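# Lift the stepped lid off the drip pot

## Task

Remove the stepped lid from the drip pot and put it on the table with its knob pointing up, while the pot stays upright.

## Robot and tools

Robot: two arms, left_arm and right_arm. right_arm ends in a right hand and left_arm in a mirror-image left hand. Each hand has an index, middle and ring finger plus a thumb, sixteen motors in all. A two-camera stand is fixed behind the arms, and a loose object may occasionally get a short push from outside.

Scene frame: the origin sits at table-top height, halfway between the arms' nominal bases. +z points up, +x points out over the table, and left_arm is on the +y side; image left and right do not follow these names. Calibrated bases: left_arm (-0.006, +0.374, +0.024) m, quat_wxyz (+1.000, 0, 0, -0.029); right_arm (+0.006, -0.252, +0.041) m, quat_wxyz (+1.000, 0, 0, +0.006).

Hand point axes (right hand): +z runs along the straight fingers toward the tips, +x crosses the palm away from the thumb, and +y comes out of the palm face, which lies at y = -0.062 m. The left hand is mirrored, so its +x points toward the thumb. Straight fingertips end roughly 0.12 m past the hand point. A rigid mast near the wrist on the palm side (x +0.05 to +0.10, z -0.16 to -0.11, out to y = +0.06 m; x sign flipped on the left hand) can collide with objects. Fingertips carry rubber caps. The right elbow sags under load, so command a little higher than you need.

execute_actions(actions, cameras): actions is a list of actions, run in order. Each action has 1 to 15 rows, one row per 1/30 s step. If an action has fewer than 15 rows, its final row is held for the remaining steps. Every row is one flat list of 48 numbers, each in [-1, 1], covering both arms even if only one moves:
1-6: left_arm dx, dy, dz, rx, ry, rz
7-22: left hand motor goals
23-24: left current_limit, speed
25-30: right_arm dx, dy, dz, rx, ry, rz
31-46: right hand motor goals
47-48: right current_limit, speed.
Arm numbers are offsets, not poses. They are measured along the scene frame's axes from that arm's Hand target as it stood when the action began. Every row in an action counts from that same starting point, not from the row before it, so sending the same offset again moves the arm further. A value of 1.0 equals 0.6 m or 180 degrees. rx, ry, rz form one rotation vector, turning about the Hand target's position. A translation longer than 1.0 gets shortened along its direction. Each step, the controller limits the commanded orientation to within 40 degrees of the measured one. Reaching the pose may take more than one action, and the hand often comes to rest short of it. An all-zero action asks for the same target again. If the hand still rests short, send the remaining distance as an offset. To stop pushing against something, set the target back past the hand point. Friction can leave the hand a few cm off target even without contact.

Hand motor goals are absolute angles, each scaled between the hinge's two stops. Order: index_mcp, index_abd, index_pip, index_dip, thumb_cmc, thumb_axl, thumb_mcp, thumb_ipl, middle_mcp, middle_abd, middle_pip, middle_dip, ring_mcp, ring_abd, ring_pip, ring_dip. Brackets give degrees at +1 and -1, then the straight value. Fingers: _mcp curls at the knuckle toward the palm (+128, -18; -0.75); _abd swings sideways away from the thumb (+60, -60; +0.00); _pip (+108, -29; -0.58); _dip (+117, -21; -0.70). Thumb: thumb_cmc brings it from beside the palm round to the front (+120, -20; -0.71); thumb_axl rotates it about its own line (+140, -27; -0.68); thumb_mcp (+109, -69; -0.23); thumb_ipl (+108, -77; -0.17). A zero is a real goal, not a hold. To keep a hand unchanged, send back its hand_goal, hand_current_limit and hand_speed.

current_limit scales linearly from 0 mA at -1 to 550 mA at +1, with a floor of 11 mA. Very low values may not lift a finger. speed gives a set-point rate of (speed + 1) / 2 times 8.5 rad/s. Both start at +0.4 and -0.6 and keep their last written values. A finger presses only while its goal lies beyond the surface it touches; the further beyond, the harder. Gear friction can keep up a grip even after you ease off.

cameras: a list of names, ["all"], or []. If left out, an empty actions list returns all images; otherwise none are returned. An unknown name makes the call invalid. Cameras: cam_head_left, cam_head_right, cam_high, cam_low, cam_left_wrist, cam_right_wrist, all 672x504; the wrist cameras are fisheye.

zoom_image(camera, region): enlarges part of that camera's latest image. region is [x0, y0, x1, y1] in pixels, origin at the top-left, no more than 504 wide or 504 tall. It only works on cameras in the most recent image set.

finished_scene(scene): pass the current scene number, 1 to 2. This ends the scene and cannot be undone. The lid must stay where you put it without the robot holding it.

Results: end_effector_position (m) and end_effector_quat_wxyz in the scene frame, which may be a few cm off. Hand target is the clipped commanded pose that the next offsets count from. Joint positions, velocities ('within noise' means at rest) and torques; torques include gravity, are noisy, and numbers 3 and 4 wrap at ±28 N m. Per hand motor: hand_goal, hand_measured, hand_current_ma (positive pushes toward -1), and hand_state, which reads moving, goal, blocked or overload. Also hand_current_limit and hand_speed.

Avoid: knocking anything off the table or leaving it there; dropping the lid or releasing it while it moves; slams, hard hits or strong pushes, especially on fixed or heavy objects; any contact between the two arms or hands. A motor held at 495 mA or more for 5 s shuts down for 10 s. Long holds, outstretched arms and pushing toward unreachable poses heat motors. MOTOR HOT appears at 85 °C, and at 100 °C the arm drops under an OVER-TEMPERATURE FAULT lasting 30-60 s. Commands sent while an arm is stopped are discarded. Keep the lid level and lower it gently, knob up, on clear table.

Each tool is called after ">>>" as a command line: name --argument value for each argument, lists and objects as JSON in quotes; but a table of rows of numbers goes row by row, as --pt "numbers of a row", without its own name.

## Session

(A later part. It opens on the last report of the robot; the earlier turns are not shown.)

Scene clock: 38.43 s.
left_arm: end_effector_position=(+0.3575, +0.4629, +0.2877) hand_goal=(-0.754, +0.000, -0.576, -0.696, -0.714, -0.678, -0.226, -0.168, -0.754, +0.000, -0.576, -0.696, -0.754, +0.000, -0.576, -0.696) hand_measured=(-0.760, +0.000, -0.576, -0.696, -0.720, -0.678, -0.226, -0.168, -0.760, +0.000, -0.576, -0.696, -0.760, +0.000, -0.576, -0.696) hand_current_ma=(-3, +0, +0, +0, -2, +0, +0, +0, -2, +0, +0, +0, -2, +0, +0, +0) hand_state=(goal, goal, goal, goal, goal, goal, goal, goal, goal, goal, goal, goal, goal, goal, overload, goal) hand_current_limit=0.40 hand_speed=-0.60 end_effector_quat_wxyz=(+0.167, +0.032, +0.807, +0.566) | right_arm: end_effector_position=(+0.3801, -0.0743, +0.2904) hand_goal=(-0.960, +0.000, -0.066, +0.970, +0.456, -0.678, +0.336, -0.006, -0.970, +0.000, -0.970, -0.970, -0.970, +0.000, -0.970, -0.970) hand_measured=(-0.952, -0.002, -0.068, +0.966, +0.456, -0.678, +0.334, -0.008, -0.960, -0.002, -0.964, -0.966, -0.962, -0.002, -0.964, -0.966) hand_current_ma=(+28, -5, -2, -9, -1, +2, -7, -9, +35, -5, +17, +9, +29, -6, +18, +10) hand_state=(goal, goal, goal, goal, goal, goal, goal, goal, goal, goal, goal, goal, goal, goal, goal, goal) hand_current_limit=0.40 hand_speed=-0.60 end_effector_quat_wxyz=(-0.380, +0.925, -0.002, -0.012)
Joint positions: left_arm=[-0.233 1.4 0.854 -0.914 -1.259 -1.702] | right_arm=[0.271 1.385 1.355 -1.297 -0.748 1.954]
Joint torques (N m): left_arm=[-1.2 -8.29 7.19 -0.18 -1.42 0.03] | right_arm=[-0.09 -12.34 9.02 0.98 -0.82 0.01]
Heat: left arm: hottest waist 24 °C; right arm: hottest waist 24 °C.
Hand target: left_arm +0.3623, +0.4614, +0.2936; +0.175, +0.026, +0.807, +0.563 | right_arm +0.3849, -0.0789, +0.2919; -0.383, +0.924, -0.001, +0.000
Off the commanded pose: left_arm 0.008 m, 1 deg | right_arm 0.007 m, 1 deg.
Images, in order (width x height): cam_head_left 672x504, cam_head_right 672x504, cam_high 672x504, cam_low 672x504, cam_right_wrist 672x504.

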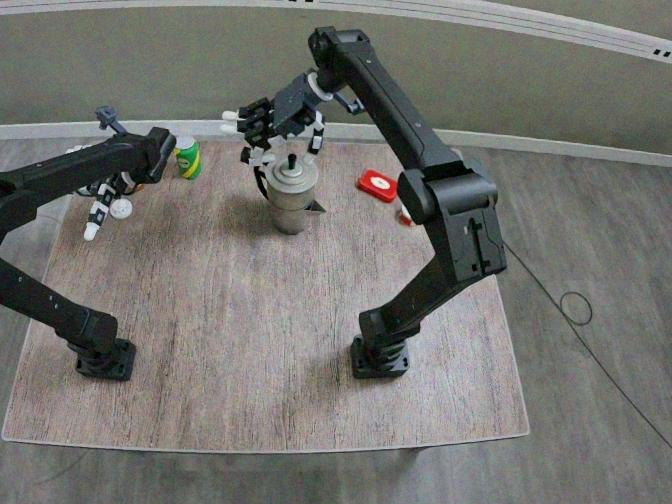

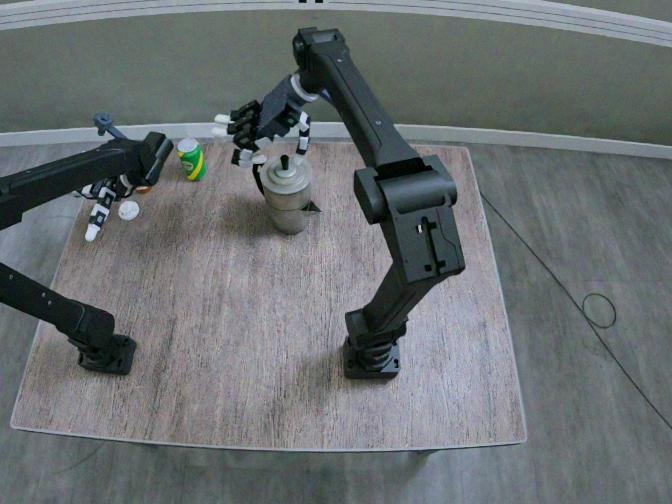

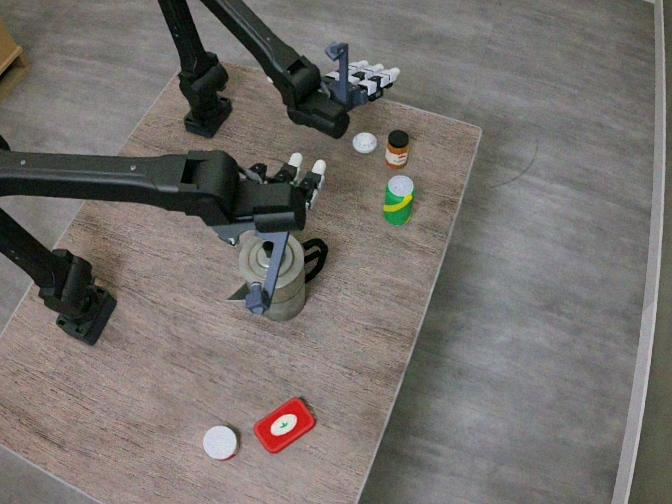

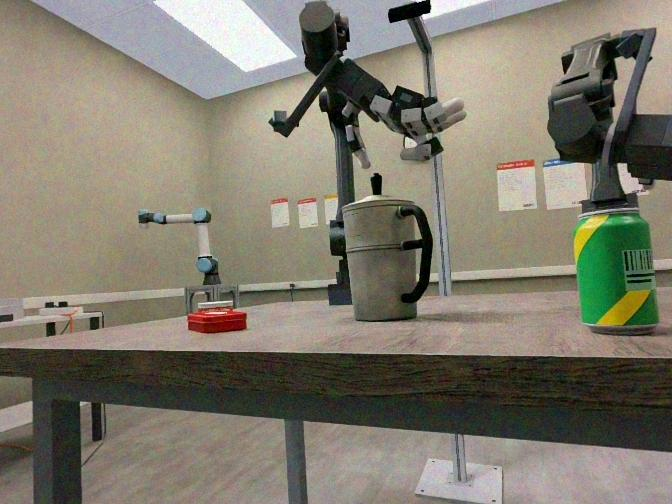

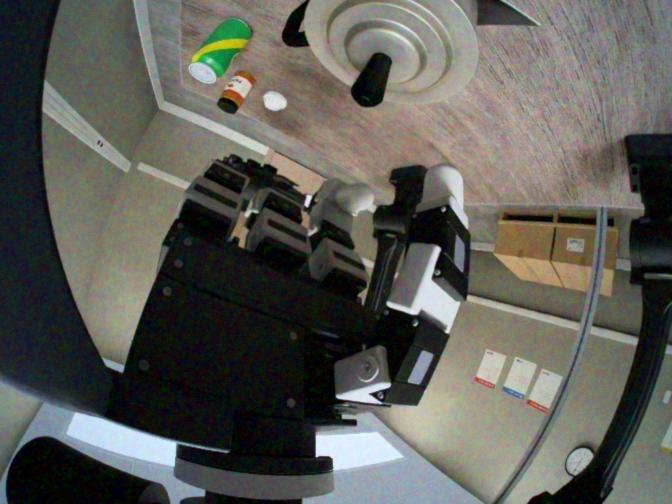

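>>> execute_actions --actions '[[[0,0,0,0,0,0,-0.754,0,-0.576,-0.696,-0.714,-0.678,-0.226,-0.168,-0.754,0,-0.576,-0.696,-0.754,0,-0.576,-0.696,0.4,-0.6,0.032,-0.0133,0,0,0,0,-0.959,0,-0.066,0.971,0.457,-0.678,0.337,-0.005,-0.97,0,-0.97,-0.97,-0.97,0,-0.97,-0.97,0.4,-0.6]]]' --cameras '["cam_head_left","cam_high","cam_low","cam_right_wrist"]'

>>> zoom_image --camera "cam_head_left" --region '[240, 110, 340, 210]'

>>> zoom_image --camera "cam_low" --region '[330, 110, 450, 230]'

>>> zoom_image --camera "cam_right_wrist" --region '[280, 0, 520, 240]'

Scene clock: 42.43 s.
left_arm: end_effector_position=(+0.3575, +0.4629, +0.2877) hand_goal=(-0.754, +0.000, -0.576, -0.696, -0.714, -0.678, -0.226, -0.168, -0.754, +0.000, -0.576, -0.696, -0.754, +0.000, -0.576, -0.696) hand_measured=(-0.760, +0.000, -0.576, -0.696, -0.720, -0.678, -0.226, -0.168, -0.760, +0.000, -0.576, -0.696, -0.760, +0.000, -0.576, -0.696) hand_current_ma=(-3, +0, +0, +0, -2, +0, +0, +0, -2, +0, +0, +0, -2, +0, +0, +0) hand_state=(goal, goal, goal, goal, goal, goal, goal, goal, goal, goal, goal, goal, goal, goal, overload, goal) hand_current_limit=0.40 hand_speed=-0.60 end_effector_quat_wxyz=(+0.167, +0.032, +0.807, +0.566) | right_arm: end_effector_position=(+0.3916, -0.0864, +0.2749) hand_goal=(-0.960, +0.000, -0.066, +0.970, +0.456, -0.678, +0.336, -0.006, -0.970, +0.000, -0.970, -0.970, -0.970, +0.000, -0.970, -0.970) hand_measured=(-0.952, -0.002, -0.068, +0.966, +0.456, -0.678, +0.334, -0.008, -0.960, -0.002, -0.964, -0.966, -0.962, -0.002, -0.964, -0.966) hand_current_ma=(+28, -5, -2, -9, -1, +2, -7, -9, +35, -5, +17, +9, +29, -6, +18, +10) hand_state=(goal, goal, goal, goal, goal, goal, goal, goal, goal, goal, goal, goal, goal, goal, goal, goal) hand_current_limit=0.40 hand_speed=-0.60 end_effector_quat_wxyz=(-0.378, +0.926, -0.008, -0.019)
Joint positions: left_arm=[-0.233 1.4 0.854 -0.914 -1.259 -1.702] | right_arm=[0.236 1.424 1.355 -1.304 -0.755 1.915]
Joint torques (N m): left_arm=[-0.73 -8.29 7.16 -0.09 -1.4 0.05] | right_arm=[0.38 -12.04 12.59 0.05 -0.84 -0.01]
Heat: left arm: hottest waist 24 °C; right arm: hottest waist 24 °C.
Hand target: left_arm +0.3623, +0.4614, +0.2936; +0.175, +0.026, +0.807, +0.563 | right_arm +0.4042, -0.0870, +0.2919; -0.383, +0.924, -0.001, +0.000
Off the commanded pose: left_arm 0.008 m, 1 deg | right_arm 0.021 m, 2 deg.
Images, in order (width x height): cam_head_left 672x504, cam_high 672x504, cam_low 672x504, cam_right_wrist 672x504.

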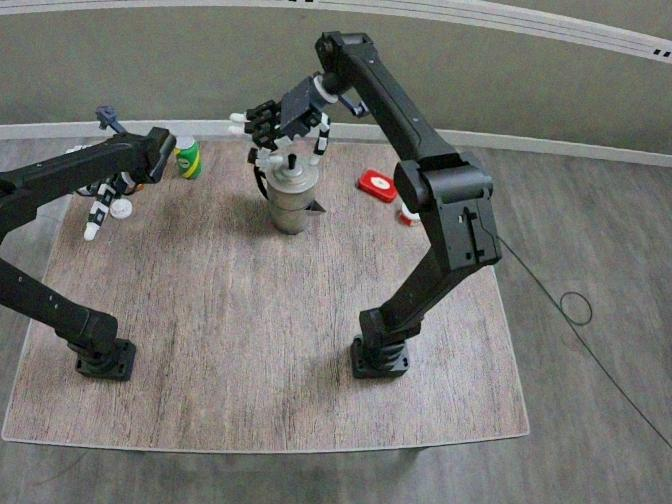

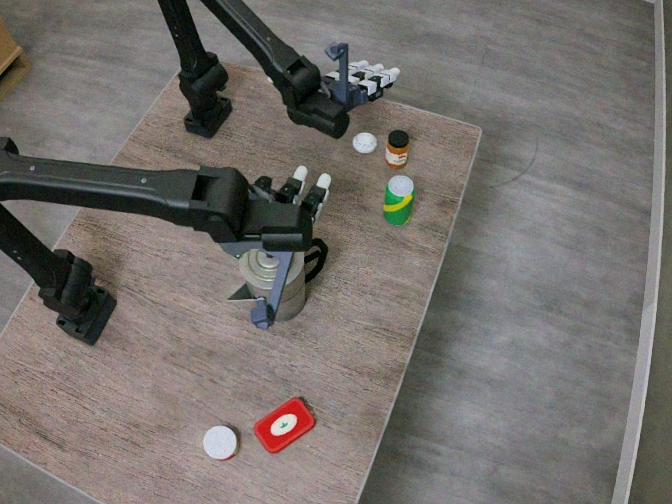

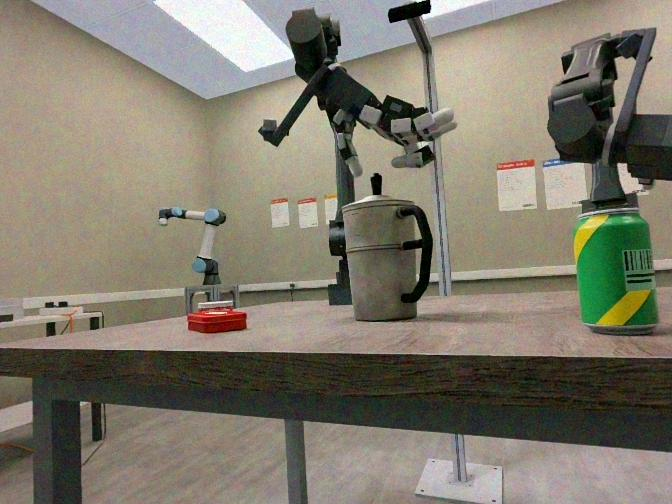

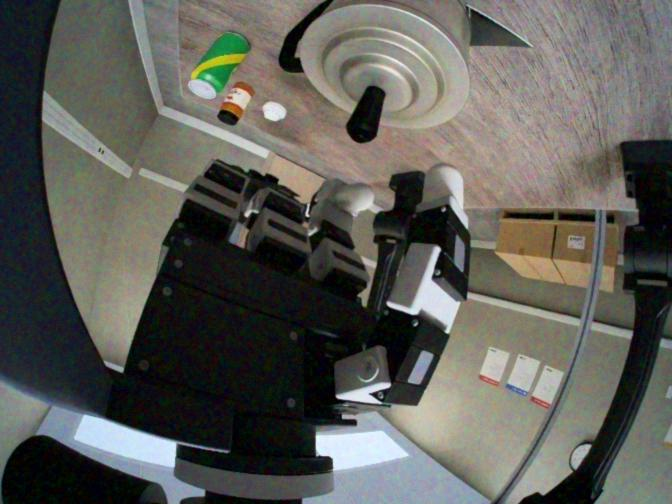

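Scaled by 5.040 from the camera's 672x504 image, which has a finer 960x720 frame.

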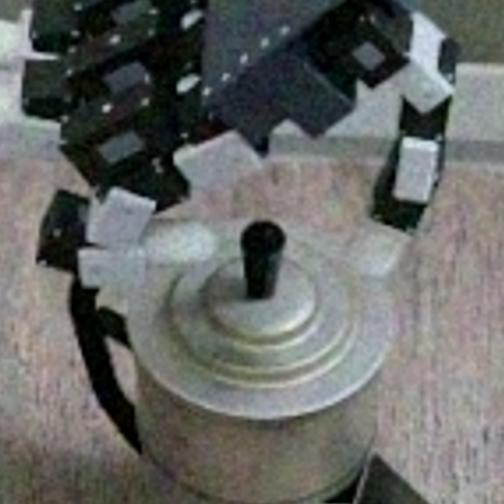

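Scaled by 4.200 from the camera's 672x504 image, which has a finer 960x720 frame.

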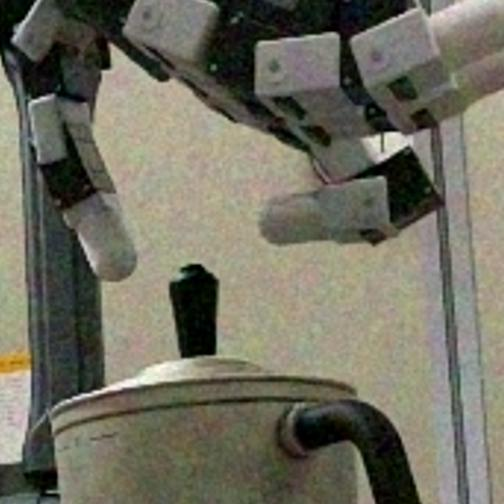

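Scaled by 2.100 from the camera's 672x504 image, which has a finer 960x720 frame.

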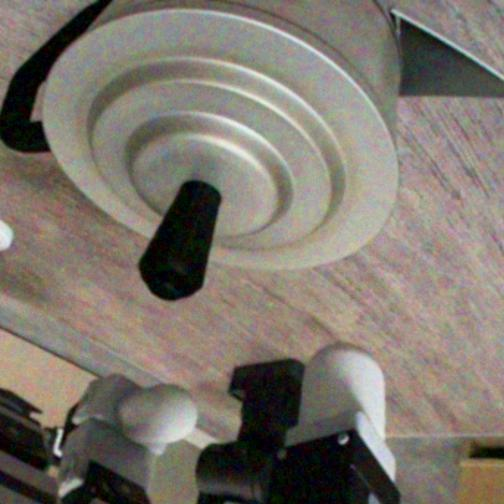

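>>> execute_actions --actions '[[[0,0,0,0,0,0,-0.754,0,-0.576,-0.696,-0.714,-0.678,-0.226,-0.168,-0.754,0,-0.576,-0.696,-0.754,0,-0.576,-0.696,0.4,-0.6,0.0223,0.0073,-0.0217,0,0,0,-0.959,0,-0.066,0.971,0.457,-0.678,0.337,-0.005,-0.97,0,-0.97,-0.97,-0.97,0,-0.97,-0.97,0.4,-0.6]]]' --cameras '["cam_head_left","cam_high","cam_low","cam_right_wrist"]'

>>> zoom_image --camera "cam_head_left" --region '[240, 110, 340, 210]'

>>> zoom_image --camera "cam_low" --region '[330, 110, 450, 230]'

>>> zoom_image --camera "cam_right_wrist" --region '[280, 0, 520, 240]'

Scene clock: 45.53 s.
left_arm: end_effector_position=(+0.3575, +0.4629, +0.2877) hand_goal=(-0.754, +0.000, -0.576, -0.696, -0.714, -0.678, -0.226, -0.168, -0.754, +0.000, -0.576, -0.696, -0.754, +0.000, -0.576, -0.696) hand_measured=(-0.760, +0.000, -0.576, -0.696, -0.720, -0.678, -0.226, -0.168, -0.760, +0.000, -0.576, -0.696, -0.760, +0.000, -0.576, -0.696) hand_current_ma=(-3, +0, +0, +0, -2, +0, +0, +0, -2, +0, +0, +0, -2, +0, +0, +0) hand_state=(goal, goal, goal, goal, goal, goal, goal, goal, goal, goal, goal, goal, goal, goal, overload, goal) hand_current_limit=0.40 hand_speed=-0.60 end_effector_quat_wxyz=(+0.167, +0.032, +0.807, +0.566) | right_arm: end_effector_position=(+0.3983, -0.0847, +0.2604) hand_goal=(-0.960, +0.000, -0.066, +0.970, +0.456, -0.678, +0.336, -0.006, -0.970, +0.000, -0.970, -0.970, -0.970, +0.000, -0.970, -0.970) hand_measured=(-0.952, -0.002, -0.068, +0.966, +0.456, -0.678, +0.334, -0.008, -0.960, -0.002, -0.964, -0.966, -0.962, -0.002, -0.964, -0.966) hand_current_ma=(+28, -5, -2, -9, -1, +2, -7, -9, +35, -5, +17, +9, +29, -6, +18, +10) hand_state=(goal, goal, goal, goal, goal, goal, goal, goal, goal, goal, goal, goal, goal, goal, goal, goal) hand_current_limit=0.40 hand_speed=-0.60 end_effector_quat_wxyz=(-0.375, +0.926, -0.012, -0.030)
Joint positions: left_arm=[-0.233 1.4 0.854 -0.914 -1.259 -1.702] | right_arm=[0.236 1.461 1.355 -1.291 -0.755 1.915]
Joint torques (N m): left_arm=[-0.32 -7.94 7.12 -0.08 -1.43 0.05] | right_arm=[0.62 -12.51 12.85 0.83 -0.81 0.03]
Heat: left arm: hottest waist 24 °C; right arm: hottest waist 24 °C.
Hand target: left_arm +0.3623, +0.4614, +0.2936; +0.175, +0.026, +0.807, +0.563 | right_arm +0.4176, -0.0826, +0.2788; -0.383, +0.924, -0.001, +0.000
Off the commanded pose: left_arm 0.008 m, 1 deg | right_arm 0.027 m, 4 deg.
Images, in order (width x height): cam_head_left 672x504, cam_high 672x504, cam_low 672x504, cam_right_wrist 672x504.

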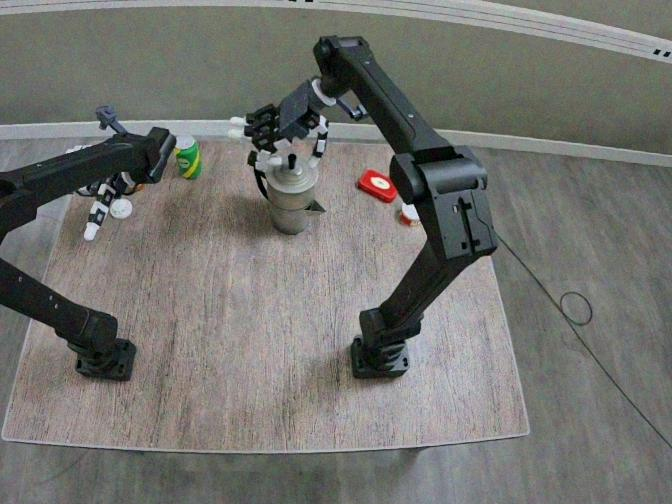

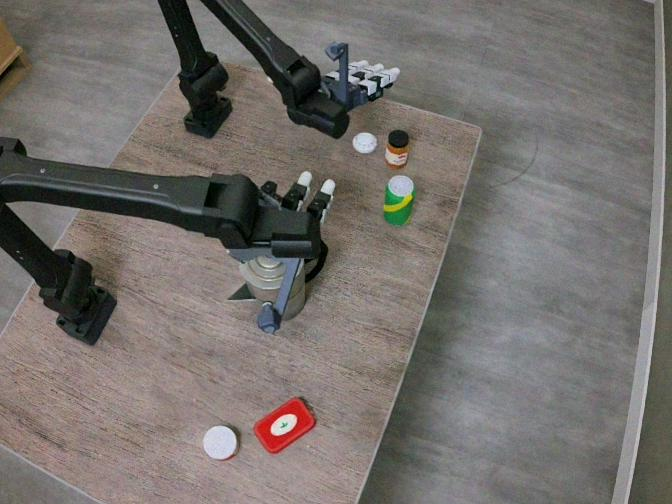

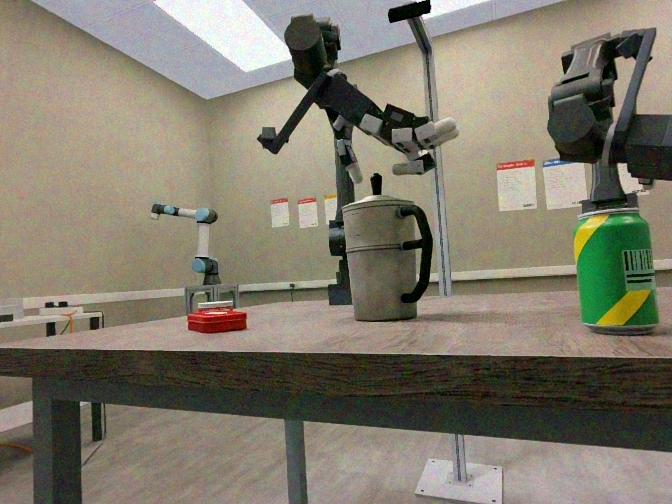

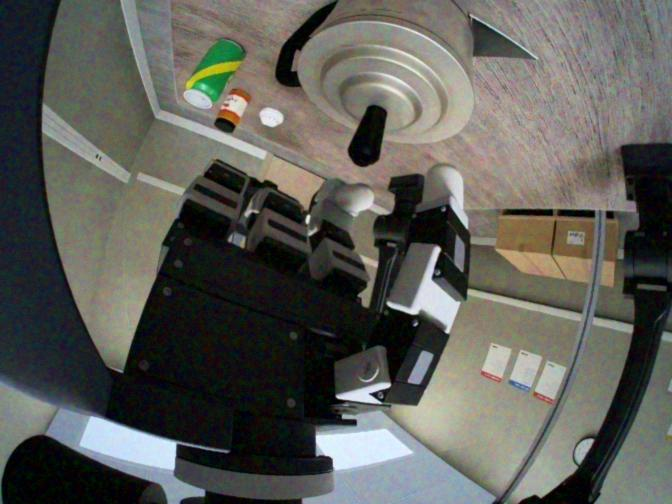

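Scaled by 5.040 from the camera's 672x504 image, which has a finer 960x720 frame.

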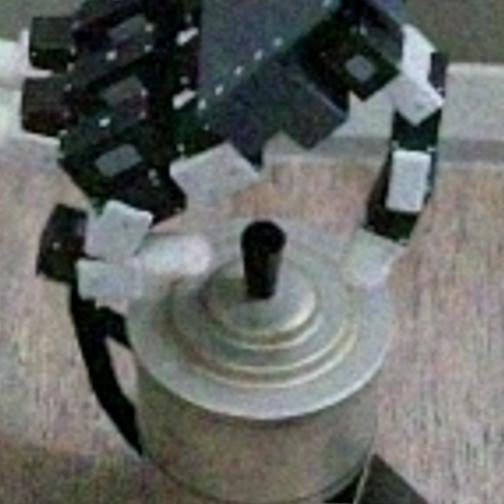

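Scaled by 4.200 from the camera's 672x504 image, which has a finer 960x720 frame.

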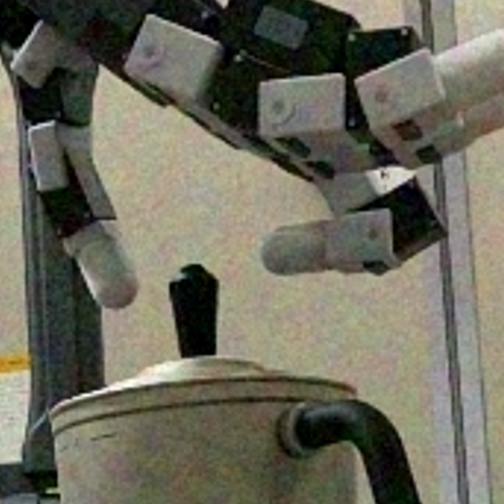

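Scaled by 2.100 from the camera's 672x504 image, which has a finer 960x720 frame.

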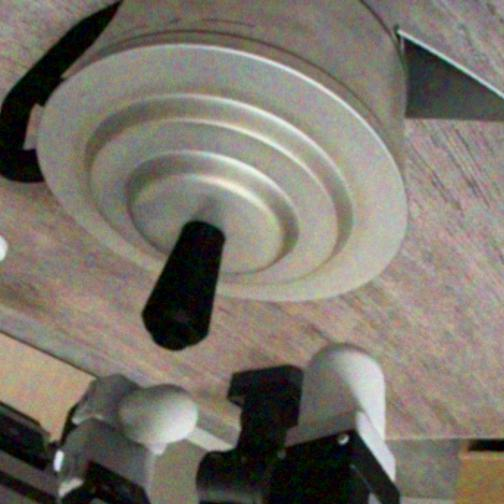

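>>> execute_actions --actions '[[[0,0,0,0,0,0,-0.754,0,-0.576,-0.696,-0.714,-0.678,-0.226,-0.168,-0.754,0,-0.576,-0.696,-0.754,0,-0.576,-0.696,0.4,-0.6,0.0250,0.0078,-0.0267,0,0,0,-0.959,0,-0.066,0.971,0.457,-0.678,0.337,-0.005,-0.97,0,-0.97,-0.97,-0.97,0,-0.97,-0.97,0.4,-0.6]]]' --cameras '["cam_head_left","cam_low","cam_right_wrist"]'

>>> zoom_image --camera "cam_head_left" --region '[240, 110, 340, 210]'

>>> zoom_image --camera "cam_low" --region '[330, 110, 450, 230]'

>>> zoom_image --camera "cam_right_wrist" --region '[280, 0, 520, 240]'

Scene clock: 47.80 s.
left_arm: end_effector_position=(+0.3575, +0.4629, +0.2877) hand_goal=(-0.754, +0.000, -0.576, -0.696, -0.714, -0.678, -0.226, -0.168, -0.754, +0.000, -0.576, -0.696, -0.754, +0.000, -0.576, -0.696) hand_measured=(-0.760, +0.000, -0.576, -0.696, -0.720, -0.678, -0.226, -0.168, -0.760, +0.000, -0.576, -0.696, -0.760, +0.000, -0.576, -0.696) hand_current_ma=(-3, +0, +0, +0, -2, +0, +0, +0, -2, +0, +0, +0, -2, +0, +0, +0) hand_state=(goal, goal, goal, goal, goal, goal, goal, goal, goal, goal, goal, goal, goal, goal, overload, goal) hand_current_limit=0.40 hand_speed=-0.60 end_effector_quat_wxyz=(+0.167, +0.032, +0.807, +0.566) | right_arm: end_effector_position=(+0.4115, -0.0814, +0.2423) hand_goal=(-0.960, +0.000, -0.066, +0.970, +0.456, -0.678, +0.336, -0.006, -0.970, +0.000, -0.970, -0.970, -0.970, +0.000, -0.970, -0.970) hand_measured=(-0.952, -0.002, -0.068, +0.966, +0.456, -0.678, +0.334, -0.008, -0.960, -0.002, -0.964, -0.966, -0.962, -0.002, -0.964, -0.966) hand_current_ma=(+28, -5, -2, -9, -1, +2, -7, -9, +35, -5, +17, +9, +29, -6, +18, +10) hand_state=(goal, goal, goal, goal, goal, goal, goal, goal, goal, goal, goal, goal, goal, goal, goal, goal) hand_current_limit=0.40 hand_speed=-0.60 end_effector_quat_wxyz=(-0.375, +0.927, -0.013, -0.031)
Joint positions: left_arm=[-0.233 1.4 0.854 -0.914 -1.259 -1.702] | right_arm=[0.236 1.504 1.355 -1.251 -0.755 1.915]
Joint torques (N m): left_arm=[-0.56 -8.18 7.21 0.08 -1.44 -0.01] | right_arm=[0.79 -13.27 13.11 0.76 -0.79 0.05]
Heat: left arm: hottest waist 24 °C; right arm: hottest waist 24 °C.
Hand target: left_arm +0.3623, +0.4614, +0.2936; +0.175, +0.026, +0.807, +0.563 | right_arm +0.4326, -0.0780, +0.2629; -0.383, +0.924, -0.001, +0.000
Off the commanded pose: left_arm 0.008 m, 1 deg | right_arm 0.030 m, 4 deg.
Images, in order (width x height): cam_head_left 672x504, cam_low 672x504, cam_right_wrist 672x504.

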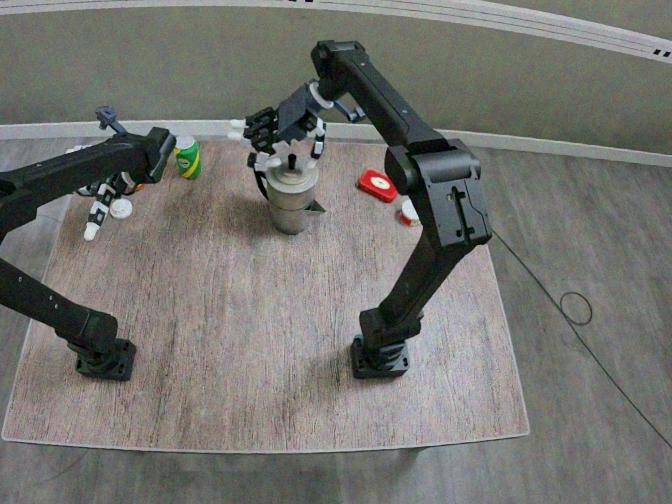

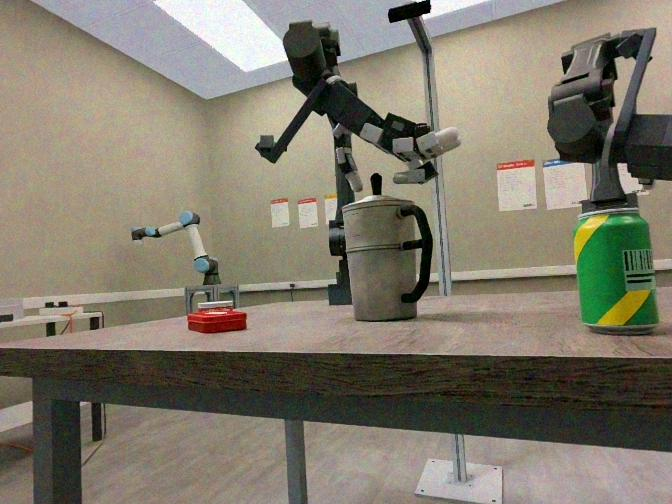

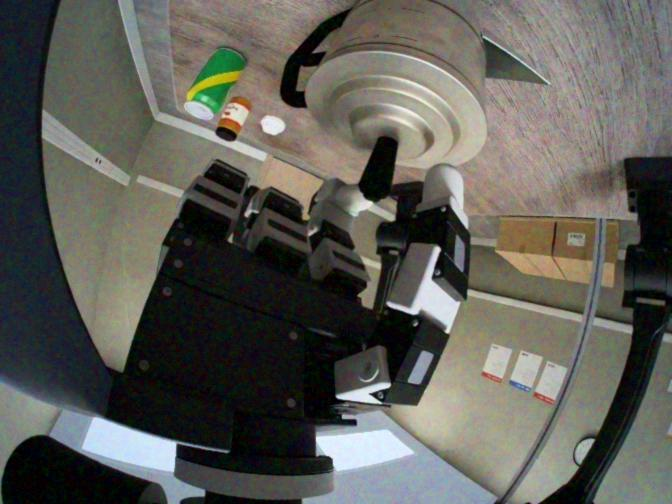

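Scaled by 5.040 from the camera's 672x504 image, which has a finer 960x720 frame.

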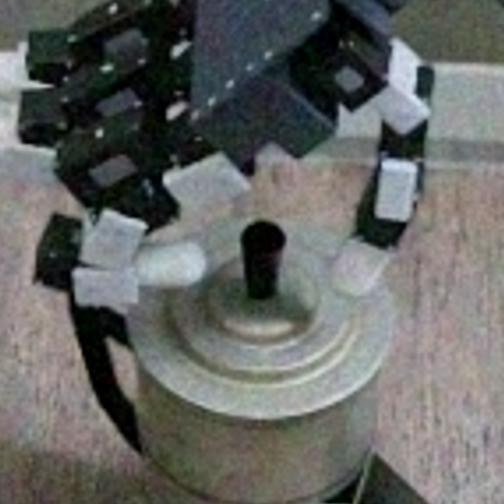

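Scaled by 4.200 from the camera's 672x504 image, which has a finer 960x720 frame.

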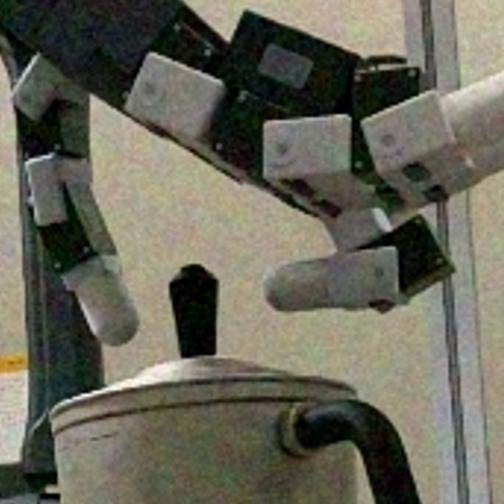

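Scaled by 2.100 from the camera's 672x504 image, which has a finer 960x720 frame.

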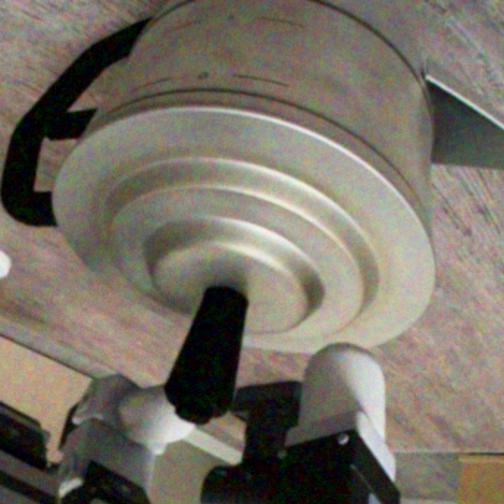

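>>> execute_actions --actions '[[[0,0,0,0,0,0,-0.754,0,-0.576,-0.696,-0.714,-0.678,-0.226,-0.168,-0.754,0,-0.576,-0.696,-0.754,0,-0.576,-0.696,0.4,-0.6,0.0125,0,-0.005,0,0,0,-0.959,0,-0.066,0.971,0.457,-0.678,0.337,-0.005,-0.97,0,-0.97,-0.97,-0.97,0,-0.97,-0.97,0.4,-0.6]],[[0,0,0,0,0,0,-0.754,0,-0.576,-0.696,-0.714,-0.678,-0.226,-0.168,-0.754,0,-0.576,-0.696,-0.754,0,-0.576,-0.696,0.4,-0.6,0,0,0,0,0,0,-0.959,0,0.226,0.681,0.457,-0.678,0.405,-0.005,-0.97,0,-0.97,-0.97,-0.97,0,-0.97,-0.97,0.4,-0.85]]]' --cameras '["cam_head_left","cam_low","cam_right_wrist"]'

>>> zoom_image --camera "cam_head_left" --region '[240, 110, 340, 210]'

>>> zoom_image --camera "cam_low" --region '[330, 110, 450, 230]'

>>> zoom_image --camera "cam_right_wrist" --region '[280, 0, 520, 240]'

Scene clock: 52.27 s.
left_arm: end_effector_position=(+0.3575, +0.4629, +0.2877) hand_goal=(-0.754, +0.000, -0.576, -0.696, -0.714, -0.678, -0.226, -0.168, -0.754, +0.000, -0.576, -0.696, -0.754, +0.000, -0.576, -0.696) hand_measured=(-0.760, +0.000, -0.576, -0.696, -0.720, -0.678, -0.226, -0.168, -0.760, +0.000, -0.576, -0.696, -0.760, +0.000, -0.576, -0.696) hand_current_ma=(-3, +0, +0, +0, -2, +0, +0, +0, -2, +0, +0, +0, -2, +0, +0, +0) hand_state=(goal, goal, goal, goal, goal, goal, goal, goal, goal, goal, goal, goal, goal, goal, overload, goal) hand_current_limit=0.40 hand_speed=-0.60 end_effector_quat_wxyz=(+0.167, +0.032, +0.807, +0.566) | right_arm: end_effector_position=(+0.4129, -0.0810, +0.2370) hand_goal=(-0.960, +0.000, +0.226, +0.680, +0.456, -0.678, +0.404, -0.006, -0.970, +0.000, -0.970, -0.970, -0.970, +0.000, -0.970, -0.970) hand_measured=(-0.952, -0.002, +0.224, +0.682, +0.456, -0.678, +0.400, -0.008, -0.960, -0.002, -0.964, -0.966, -0.962, -0.002, -0.964, -0.966) hand_current_ma=(+28, -5, -6, +6, -1, +2, -16, -9, +35, -5, +17, +9, +29, -6, +18, +10) hand_state=(goal, goal, goal, goal, goal, goal, goal, goal, goal, goal, goal, goal, goal, goal, goal, goal) hand_current_limit=0.40 hand_speed=-0.85 end_effector_quat_wxyz=(-0.373, +0.927, -0.015, -0.036)
Joint positions: left_arm=[-0.233 1.4 0.854 -0.914 -1.259 -1.702] | right_arm=[0.236 1.517 1.355 -1.249 -0.755 1.915]
Joint torques (N m): left_arm=[-0.56 -8.64 7.04 -0.18 -1.44 0.03] | right_arm=[0.44 -12.86 14.2 0.77 -0.81 0]
Heat: left arm: hottest waist 24 °C; right arm: hottest waist 24 °C.
Hand target: left_arm +0.3623, +0.4614, +0.2936; +0.175, +0.026, +0.807, +0.563 | right_arm +0.4401, -0.0780, +0.2598; -0.383, +0.924, -0.001, +0.000
Off the commanded pose: left_arm 0.008 m, 1 deg | right_arm 0.036 m, 5 deg.
Images, in order (width x height): cam_head_left 672x504, cam_low 672x504, cam_right_wrist 672x504.

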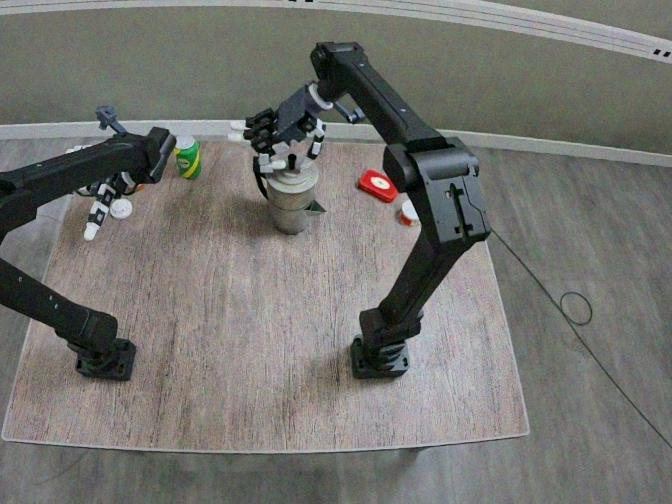

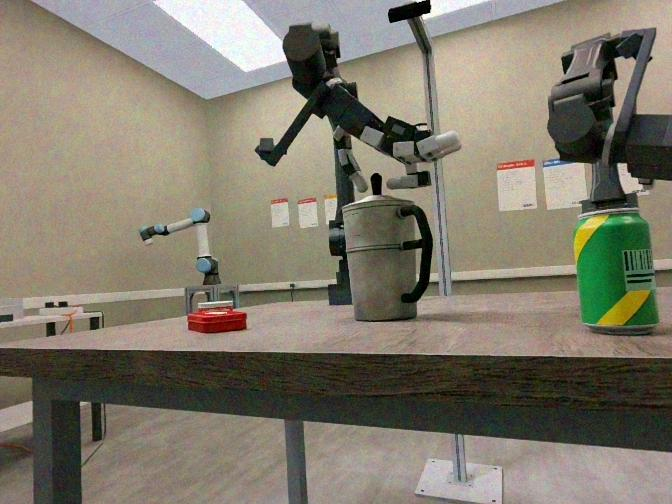

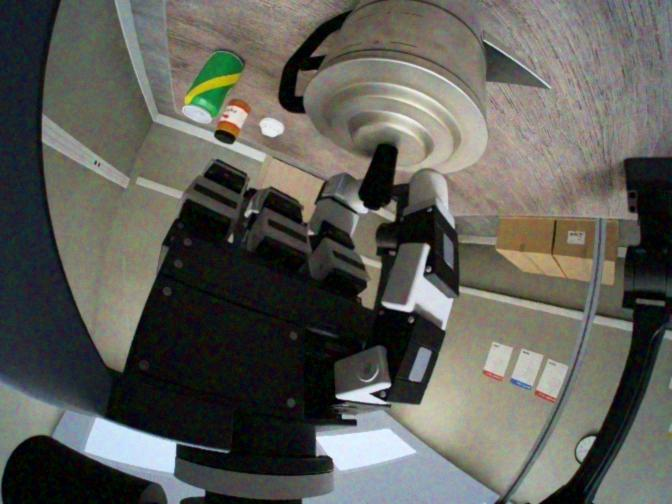

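Scaled by 5.040 from the camera's 672x504 image, which has a finer 960x720 frame.

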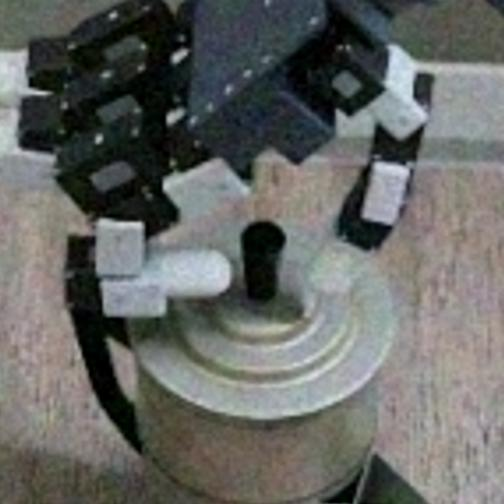

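Scaled by 4.200 from the camera's 672x504 image, which has a finer 960x720 frame.

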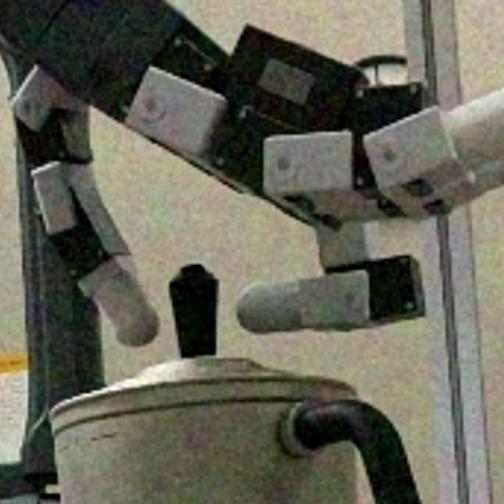

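Scaled by 2.100 from the camera's 672x504 image, which has a finer 960x720 frame.

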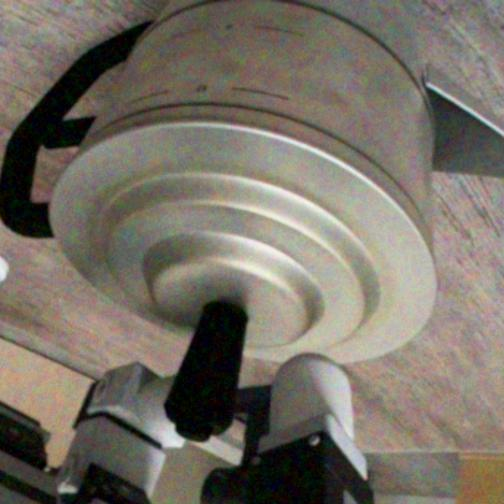

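>>> execute_actions --actions '[[[0,0,0,0,0,0,-0.754,0,-0.576,-0.696,-0.714,-0.678,-0.226,-0.168,-0.754,0,-0.576,-0.696,-0.754,0,-0.576,-0.696,0.4,-0.6,0.0117,0.0033,0.005,0,0,0,-0.959,0,0.226,0.681,0.457,-0.678,0.405,-0.005,-0.97,0,-0.97,-0.97,-0.97,0,-0.97,-0.97,0.4,-0.85]]]'

Scene clock: 53.83 s.
left_arm: end_effector_position=(+0.3575, +0.4629, +0.2877) hand_goal=(-0.754, +0.000, -0.576, -0.696, -0.714, -0.678, -0.226, -0.168, -0.754, +0.000, -0.576, -0.696, -0.754, +0.000, -0.576, -0.696) hand_measured=(-0.760, +0.000, -0.576, -0.696, -0.720, -0.678, -0.226, -0.168, -0.760, +0.000, -0.576, -0.696, -0.760, +0.000, -0.576, -0.696) hand_current_ma=(-3, +0, +0, +0, -2, +0, +0, +0, -2, +0, +0, +0, -2, +0, +0, +0) hand_state=(goal, goal, goal, goal, goal, goal, goal, goal, goal, goal, goal, goal, goal, goal, overload, goal) hand_current_limit=0.40 hand_speed=-0.60 end_effector_quat_wxyz=(+0.167, +0.032, +0.807, +0.566) | right_arm: end_effector_position=(+0.4220, -0.0787, +0.2402) hand_goal=(-0.960, +0.000, +0.226, +0.680, +0.456, -0.678, +0.404, -0.006, -0.970, +0.000, -0.970, -0.970, -0.970, +0.000, -0.970, -0.970) hand_measured=(-0.952, -0.002, +0.224, +0.682, +0.456, -0.678, +0.400, -0.008, -0.960, -0.002, -0.964, -0.966, -0.962, -0.002, -0.964, -0.966) hand_current_ma=(+28, -5, -6, +6, -1, +2, -16, -9, +35, -5, +17, +9, +29, -6, +18, +10) hand_state=(goal, goal, goal, goal, goal, goal, goal, goal, goal, goal, goal, goal, goal, goal, goal, goal) hand_current_limit=0.40 hand_speed=-0.85 end_effector_quat_wxyz=(-0.375, +0.927, -0.013, -0.031)
Joint positions: left_arm=[-0.233 1.4 0.854 -0.914 -1.259 -1.702] | right_arm=[0.236 1.533 1.382 -1.249 -0.755 1.915]
Joint torques (N m): left_arm=[-1.03 -8.59 7.16 -0.14 -1.47 0.06] | right_arm=[0.5 -12.81 14.35 0.44 -0.81 0.01]
Heat: left arm: hottest waist 24 °C; right arm: hottest elbow 25 °C.
Hand target: left_arm +0.3623, +0.4614, +0.2936; +0.175, +0.026, +0.807, +0.563 | right_arm +0.4471, -0.0760, +0.2627; -0.383, +0.924, -0.001, +0.000
Off the commanded pose: left_arm 0.008 m, 1 deg | right_arm 0.034 m, 4 deg.

>>> execute_actions --actions '[[[0,0,0,0,0,0,-0.754,0,-0.576,-0.696,-0.714,-0.678,-0.226,-0.168,-0.754,0,-0.576,-0.696,-0.754,0,-0.576,-0.696,0.4,-0.6,-0.005,0,-0.006,0,0,0,-0.959,0,0.226,0.681,0.457,-0.678,0.405,-0.005,-0.97,0,-0.97,-0.97,-0.97,0,-0.97,-0.97,0.4,-0.85]]]' --cameras '["cam_head_left","cam_low","cam_right_wrist"]'

>>> zoom_image --camera "cam_head_left" --region '[260, 130, 330, 200]'

>>> zoom_image --camera "cam_low" --region '[330, 130, 430, 230]'

>>> zoom_image --camera "cam_right_wrist" --region '[300, 100, 480, 280]'

Scene clock: 55.23 s.
left_arm: end_effector_position=(+0.3575, +0.4629, +0.2877) hand_goal=(-0.754, +0.000, -0.576, -0.696, -0.714, -0.678, -0.226, -0.168, -0.754, +0.000, -0.576, -0.696, -0.754, +0.000, -0.576, -0.696) hand_measured=(-0.760, +0.000, -0.576, -0.696, -0.720, -0.678, -0.226, -0.168, -0.760, +0.000, -0.576, -0.696, -0.760, +0.000, -0.576, -0.696) hand_current_ma=(-3, +0, +0, +0, -2, +0, +0, +0, -2, +0, +0, +0, -2, +0, +0, +0) hand_state=(goal, goal, goal, goal, goal, goal, goal, goal, goal, goal, goal, goal, goal, goal, overload, goal) hand_current_limit=0.40 hand_speed=-0.60 end_effector_quat_wxyz=(+0.167, +0.032, +0.807, +0.566) | right_arm: end_effector_position=(+0.4224, -0.0786, +0.2401) hand_goal=(-0.960, +0.000, +0.226, +0.680, +0.456, -0.678, +0.404, -0.006, -0.970, +0.000, -0.970, -0.970, -0.970, +0.000, -0.970, -0.970) hand_measured=(-0.952, -0.002, +0.224, +0.682, +0.456, -0.678, +0.400, -0.008, -0.960, -0.002, -0.964, -0.966, -0.962, -0.002, -0.964, -0.966) hand_current_ma=(+28, -5, -6, +6, -1, +2, -16, -9, +35, -5, +17, +9, +29, -6, +18, +10) hand_state=(goal, goal, goal, goal, goal, goal, goal, goal, goal, goal, goal, goal, goal, goal, goal, goal) hand_current_limit=0.40 hand_speed=-0.85 end_effector_quat_wxyz=(-0.375, +0.927, -0.013, -0.031)
Joint positions: left_arm=[-0.233 1.4 0.854 -0.914 -1.259 -1.702] | right_arm=[0.236 1.533 1.382 -1.247 -0.755 1.915]
Joint torques (N m): left_arm=[-0.67 -8.7 7.21 -0.25 -1.44 0.04] | right_arm=[0.67 -13.45 13.15 0.81 -0.8 0.03]
Heat: left arm: hottest waist 24 °C; right arm: hottest elbow 25 °C.
Hand target: left_arm +0.3623, +0.4614, +0.2936; +0.175, +0.026, +0.807, +0.563 | right_arm +0.4442, -0.0760, +0.2591; -0.383, +0.924, -0.001, +0.000
Off the commanded pose: left_arm 0.008 m, 1 deg | right_arm 0.029 m, 4 deg.
Images, in order (width x height): cam_head_left 672x504, cam_low 672x504, cam_right_wrist 672x504.

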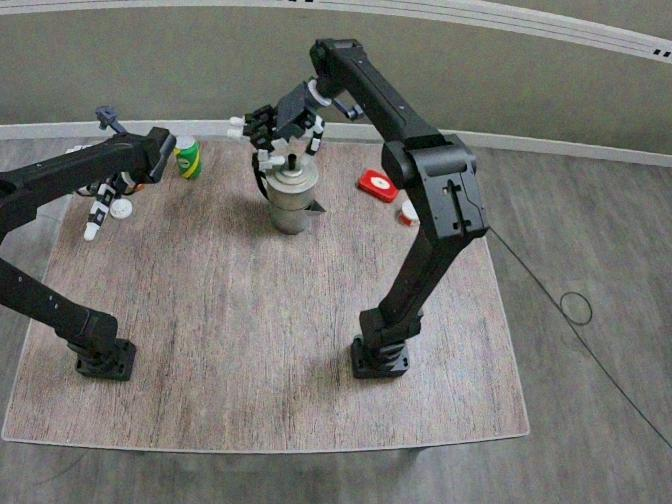

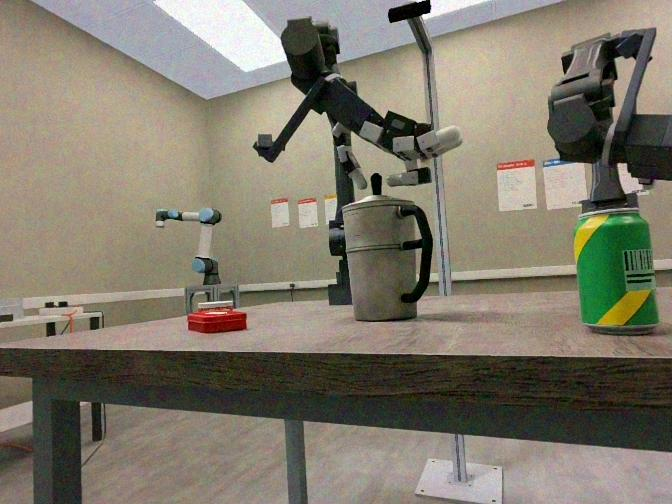

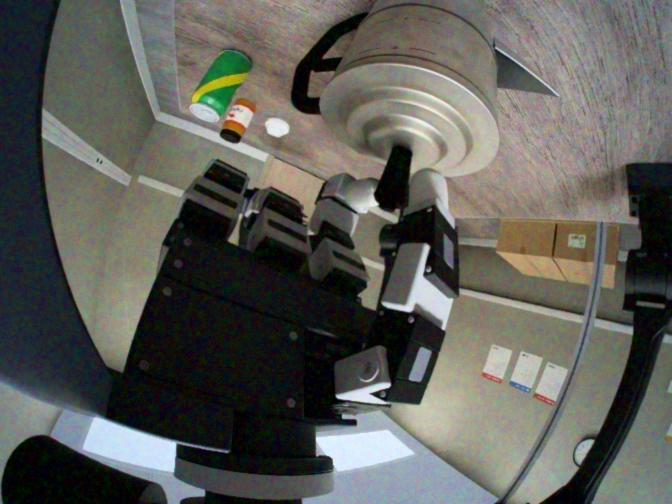

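Scaled by 7.200 from the camera's 672x504 image, which has a finer 960x720 frame.

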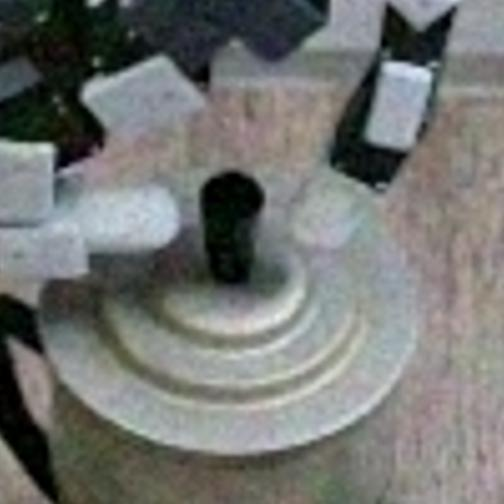

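Scaled by 5.040 from the camera's 672x504 image, which has a finer 960x720 frame.

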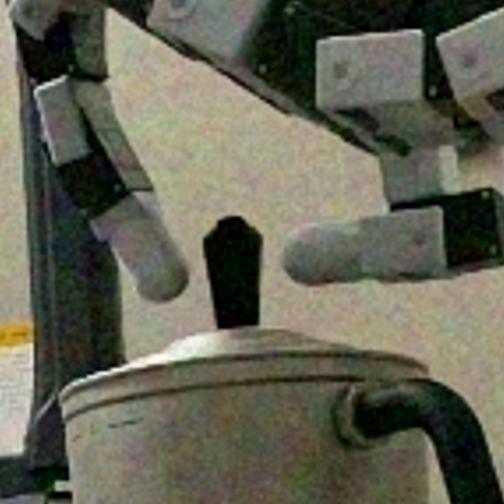

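Scaled by 2.800 from the camera's 672x504 image, which has a finer 960x720 frame.

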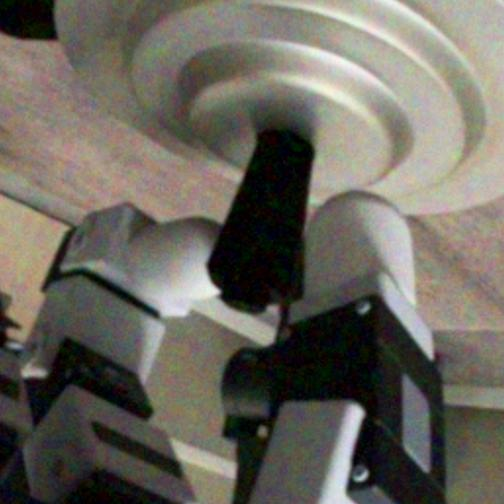

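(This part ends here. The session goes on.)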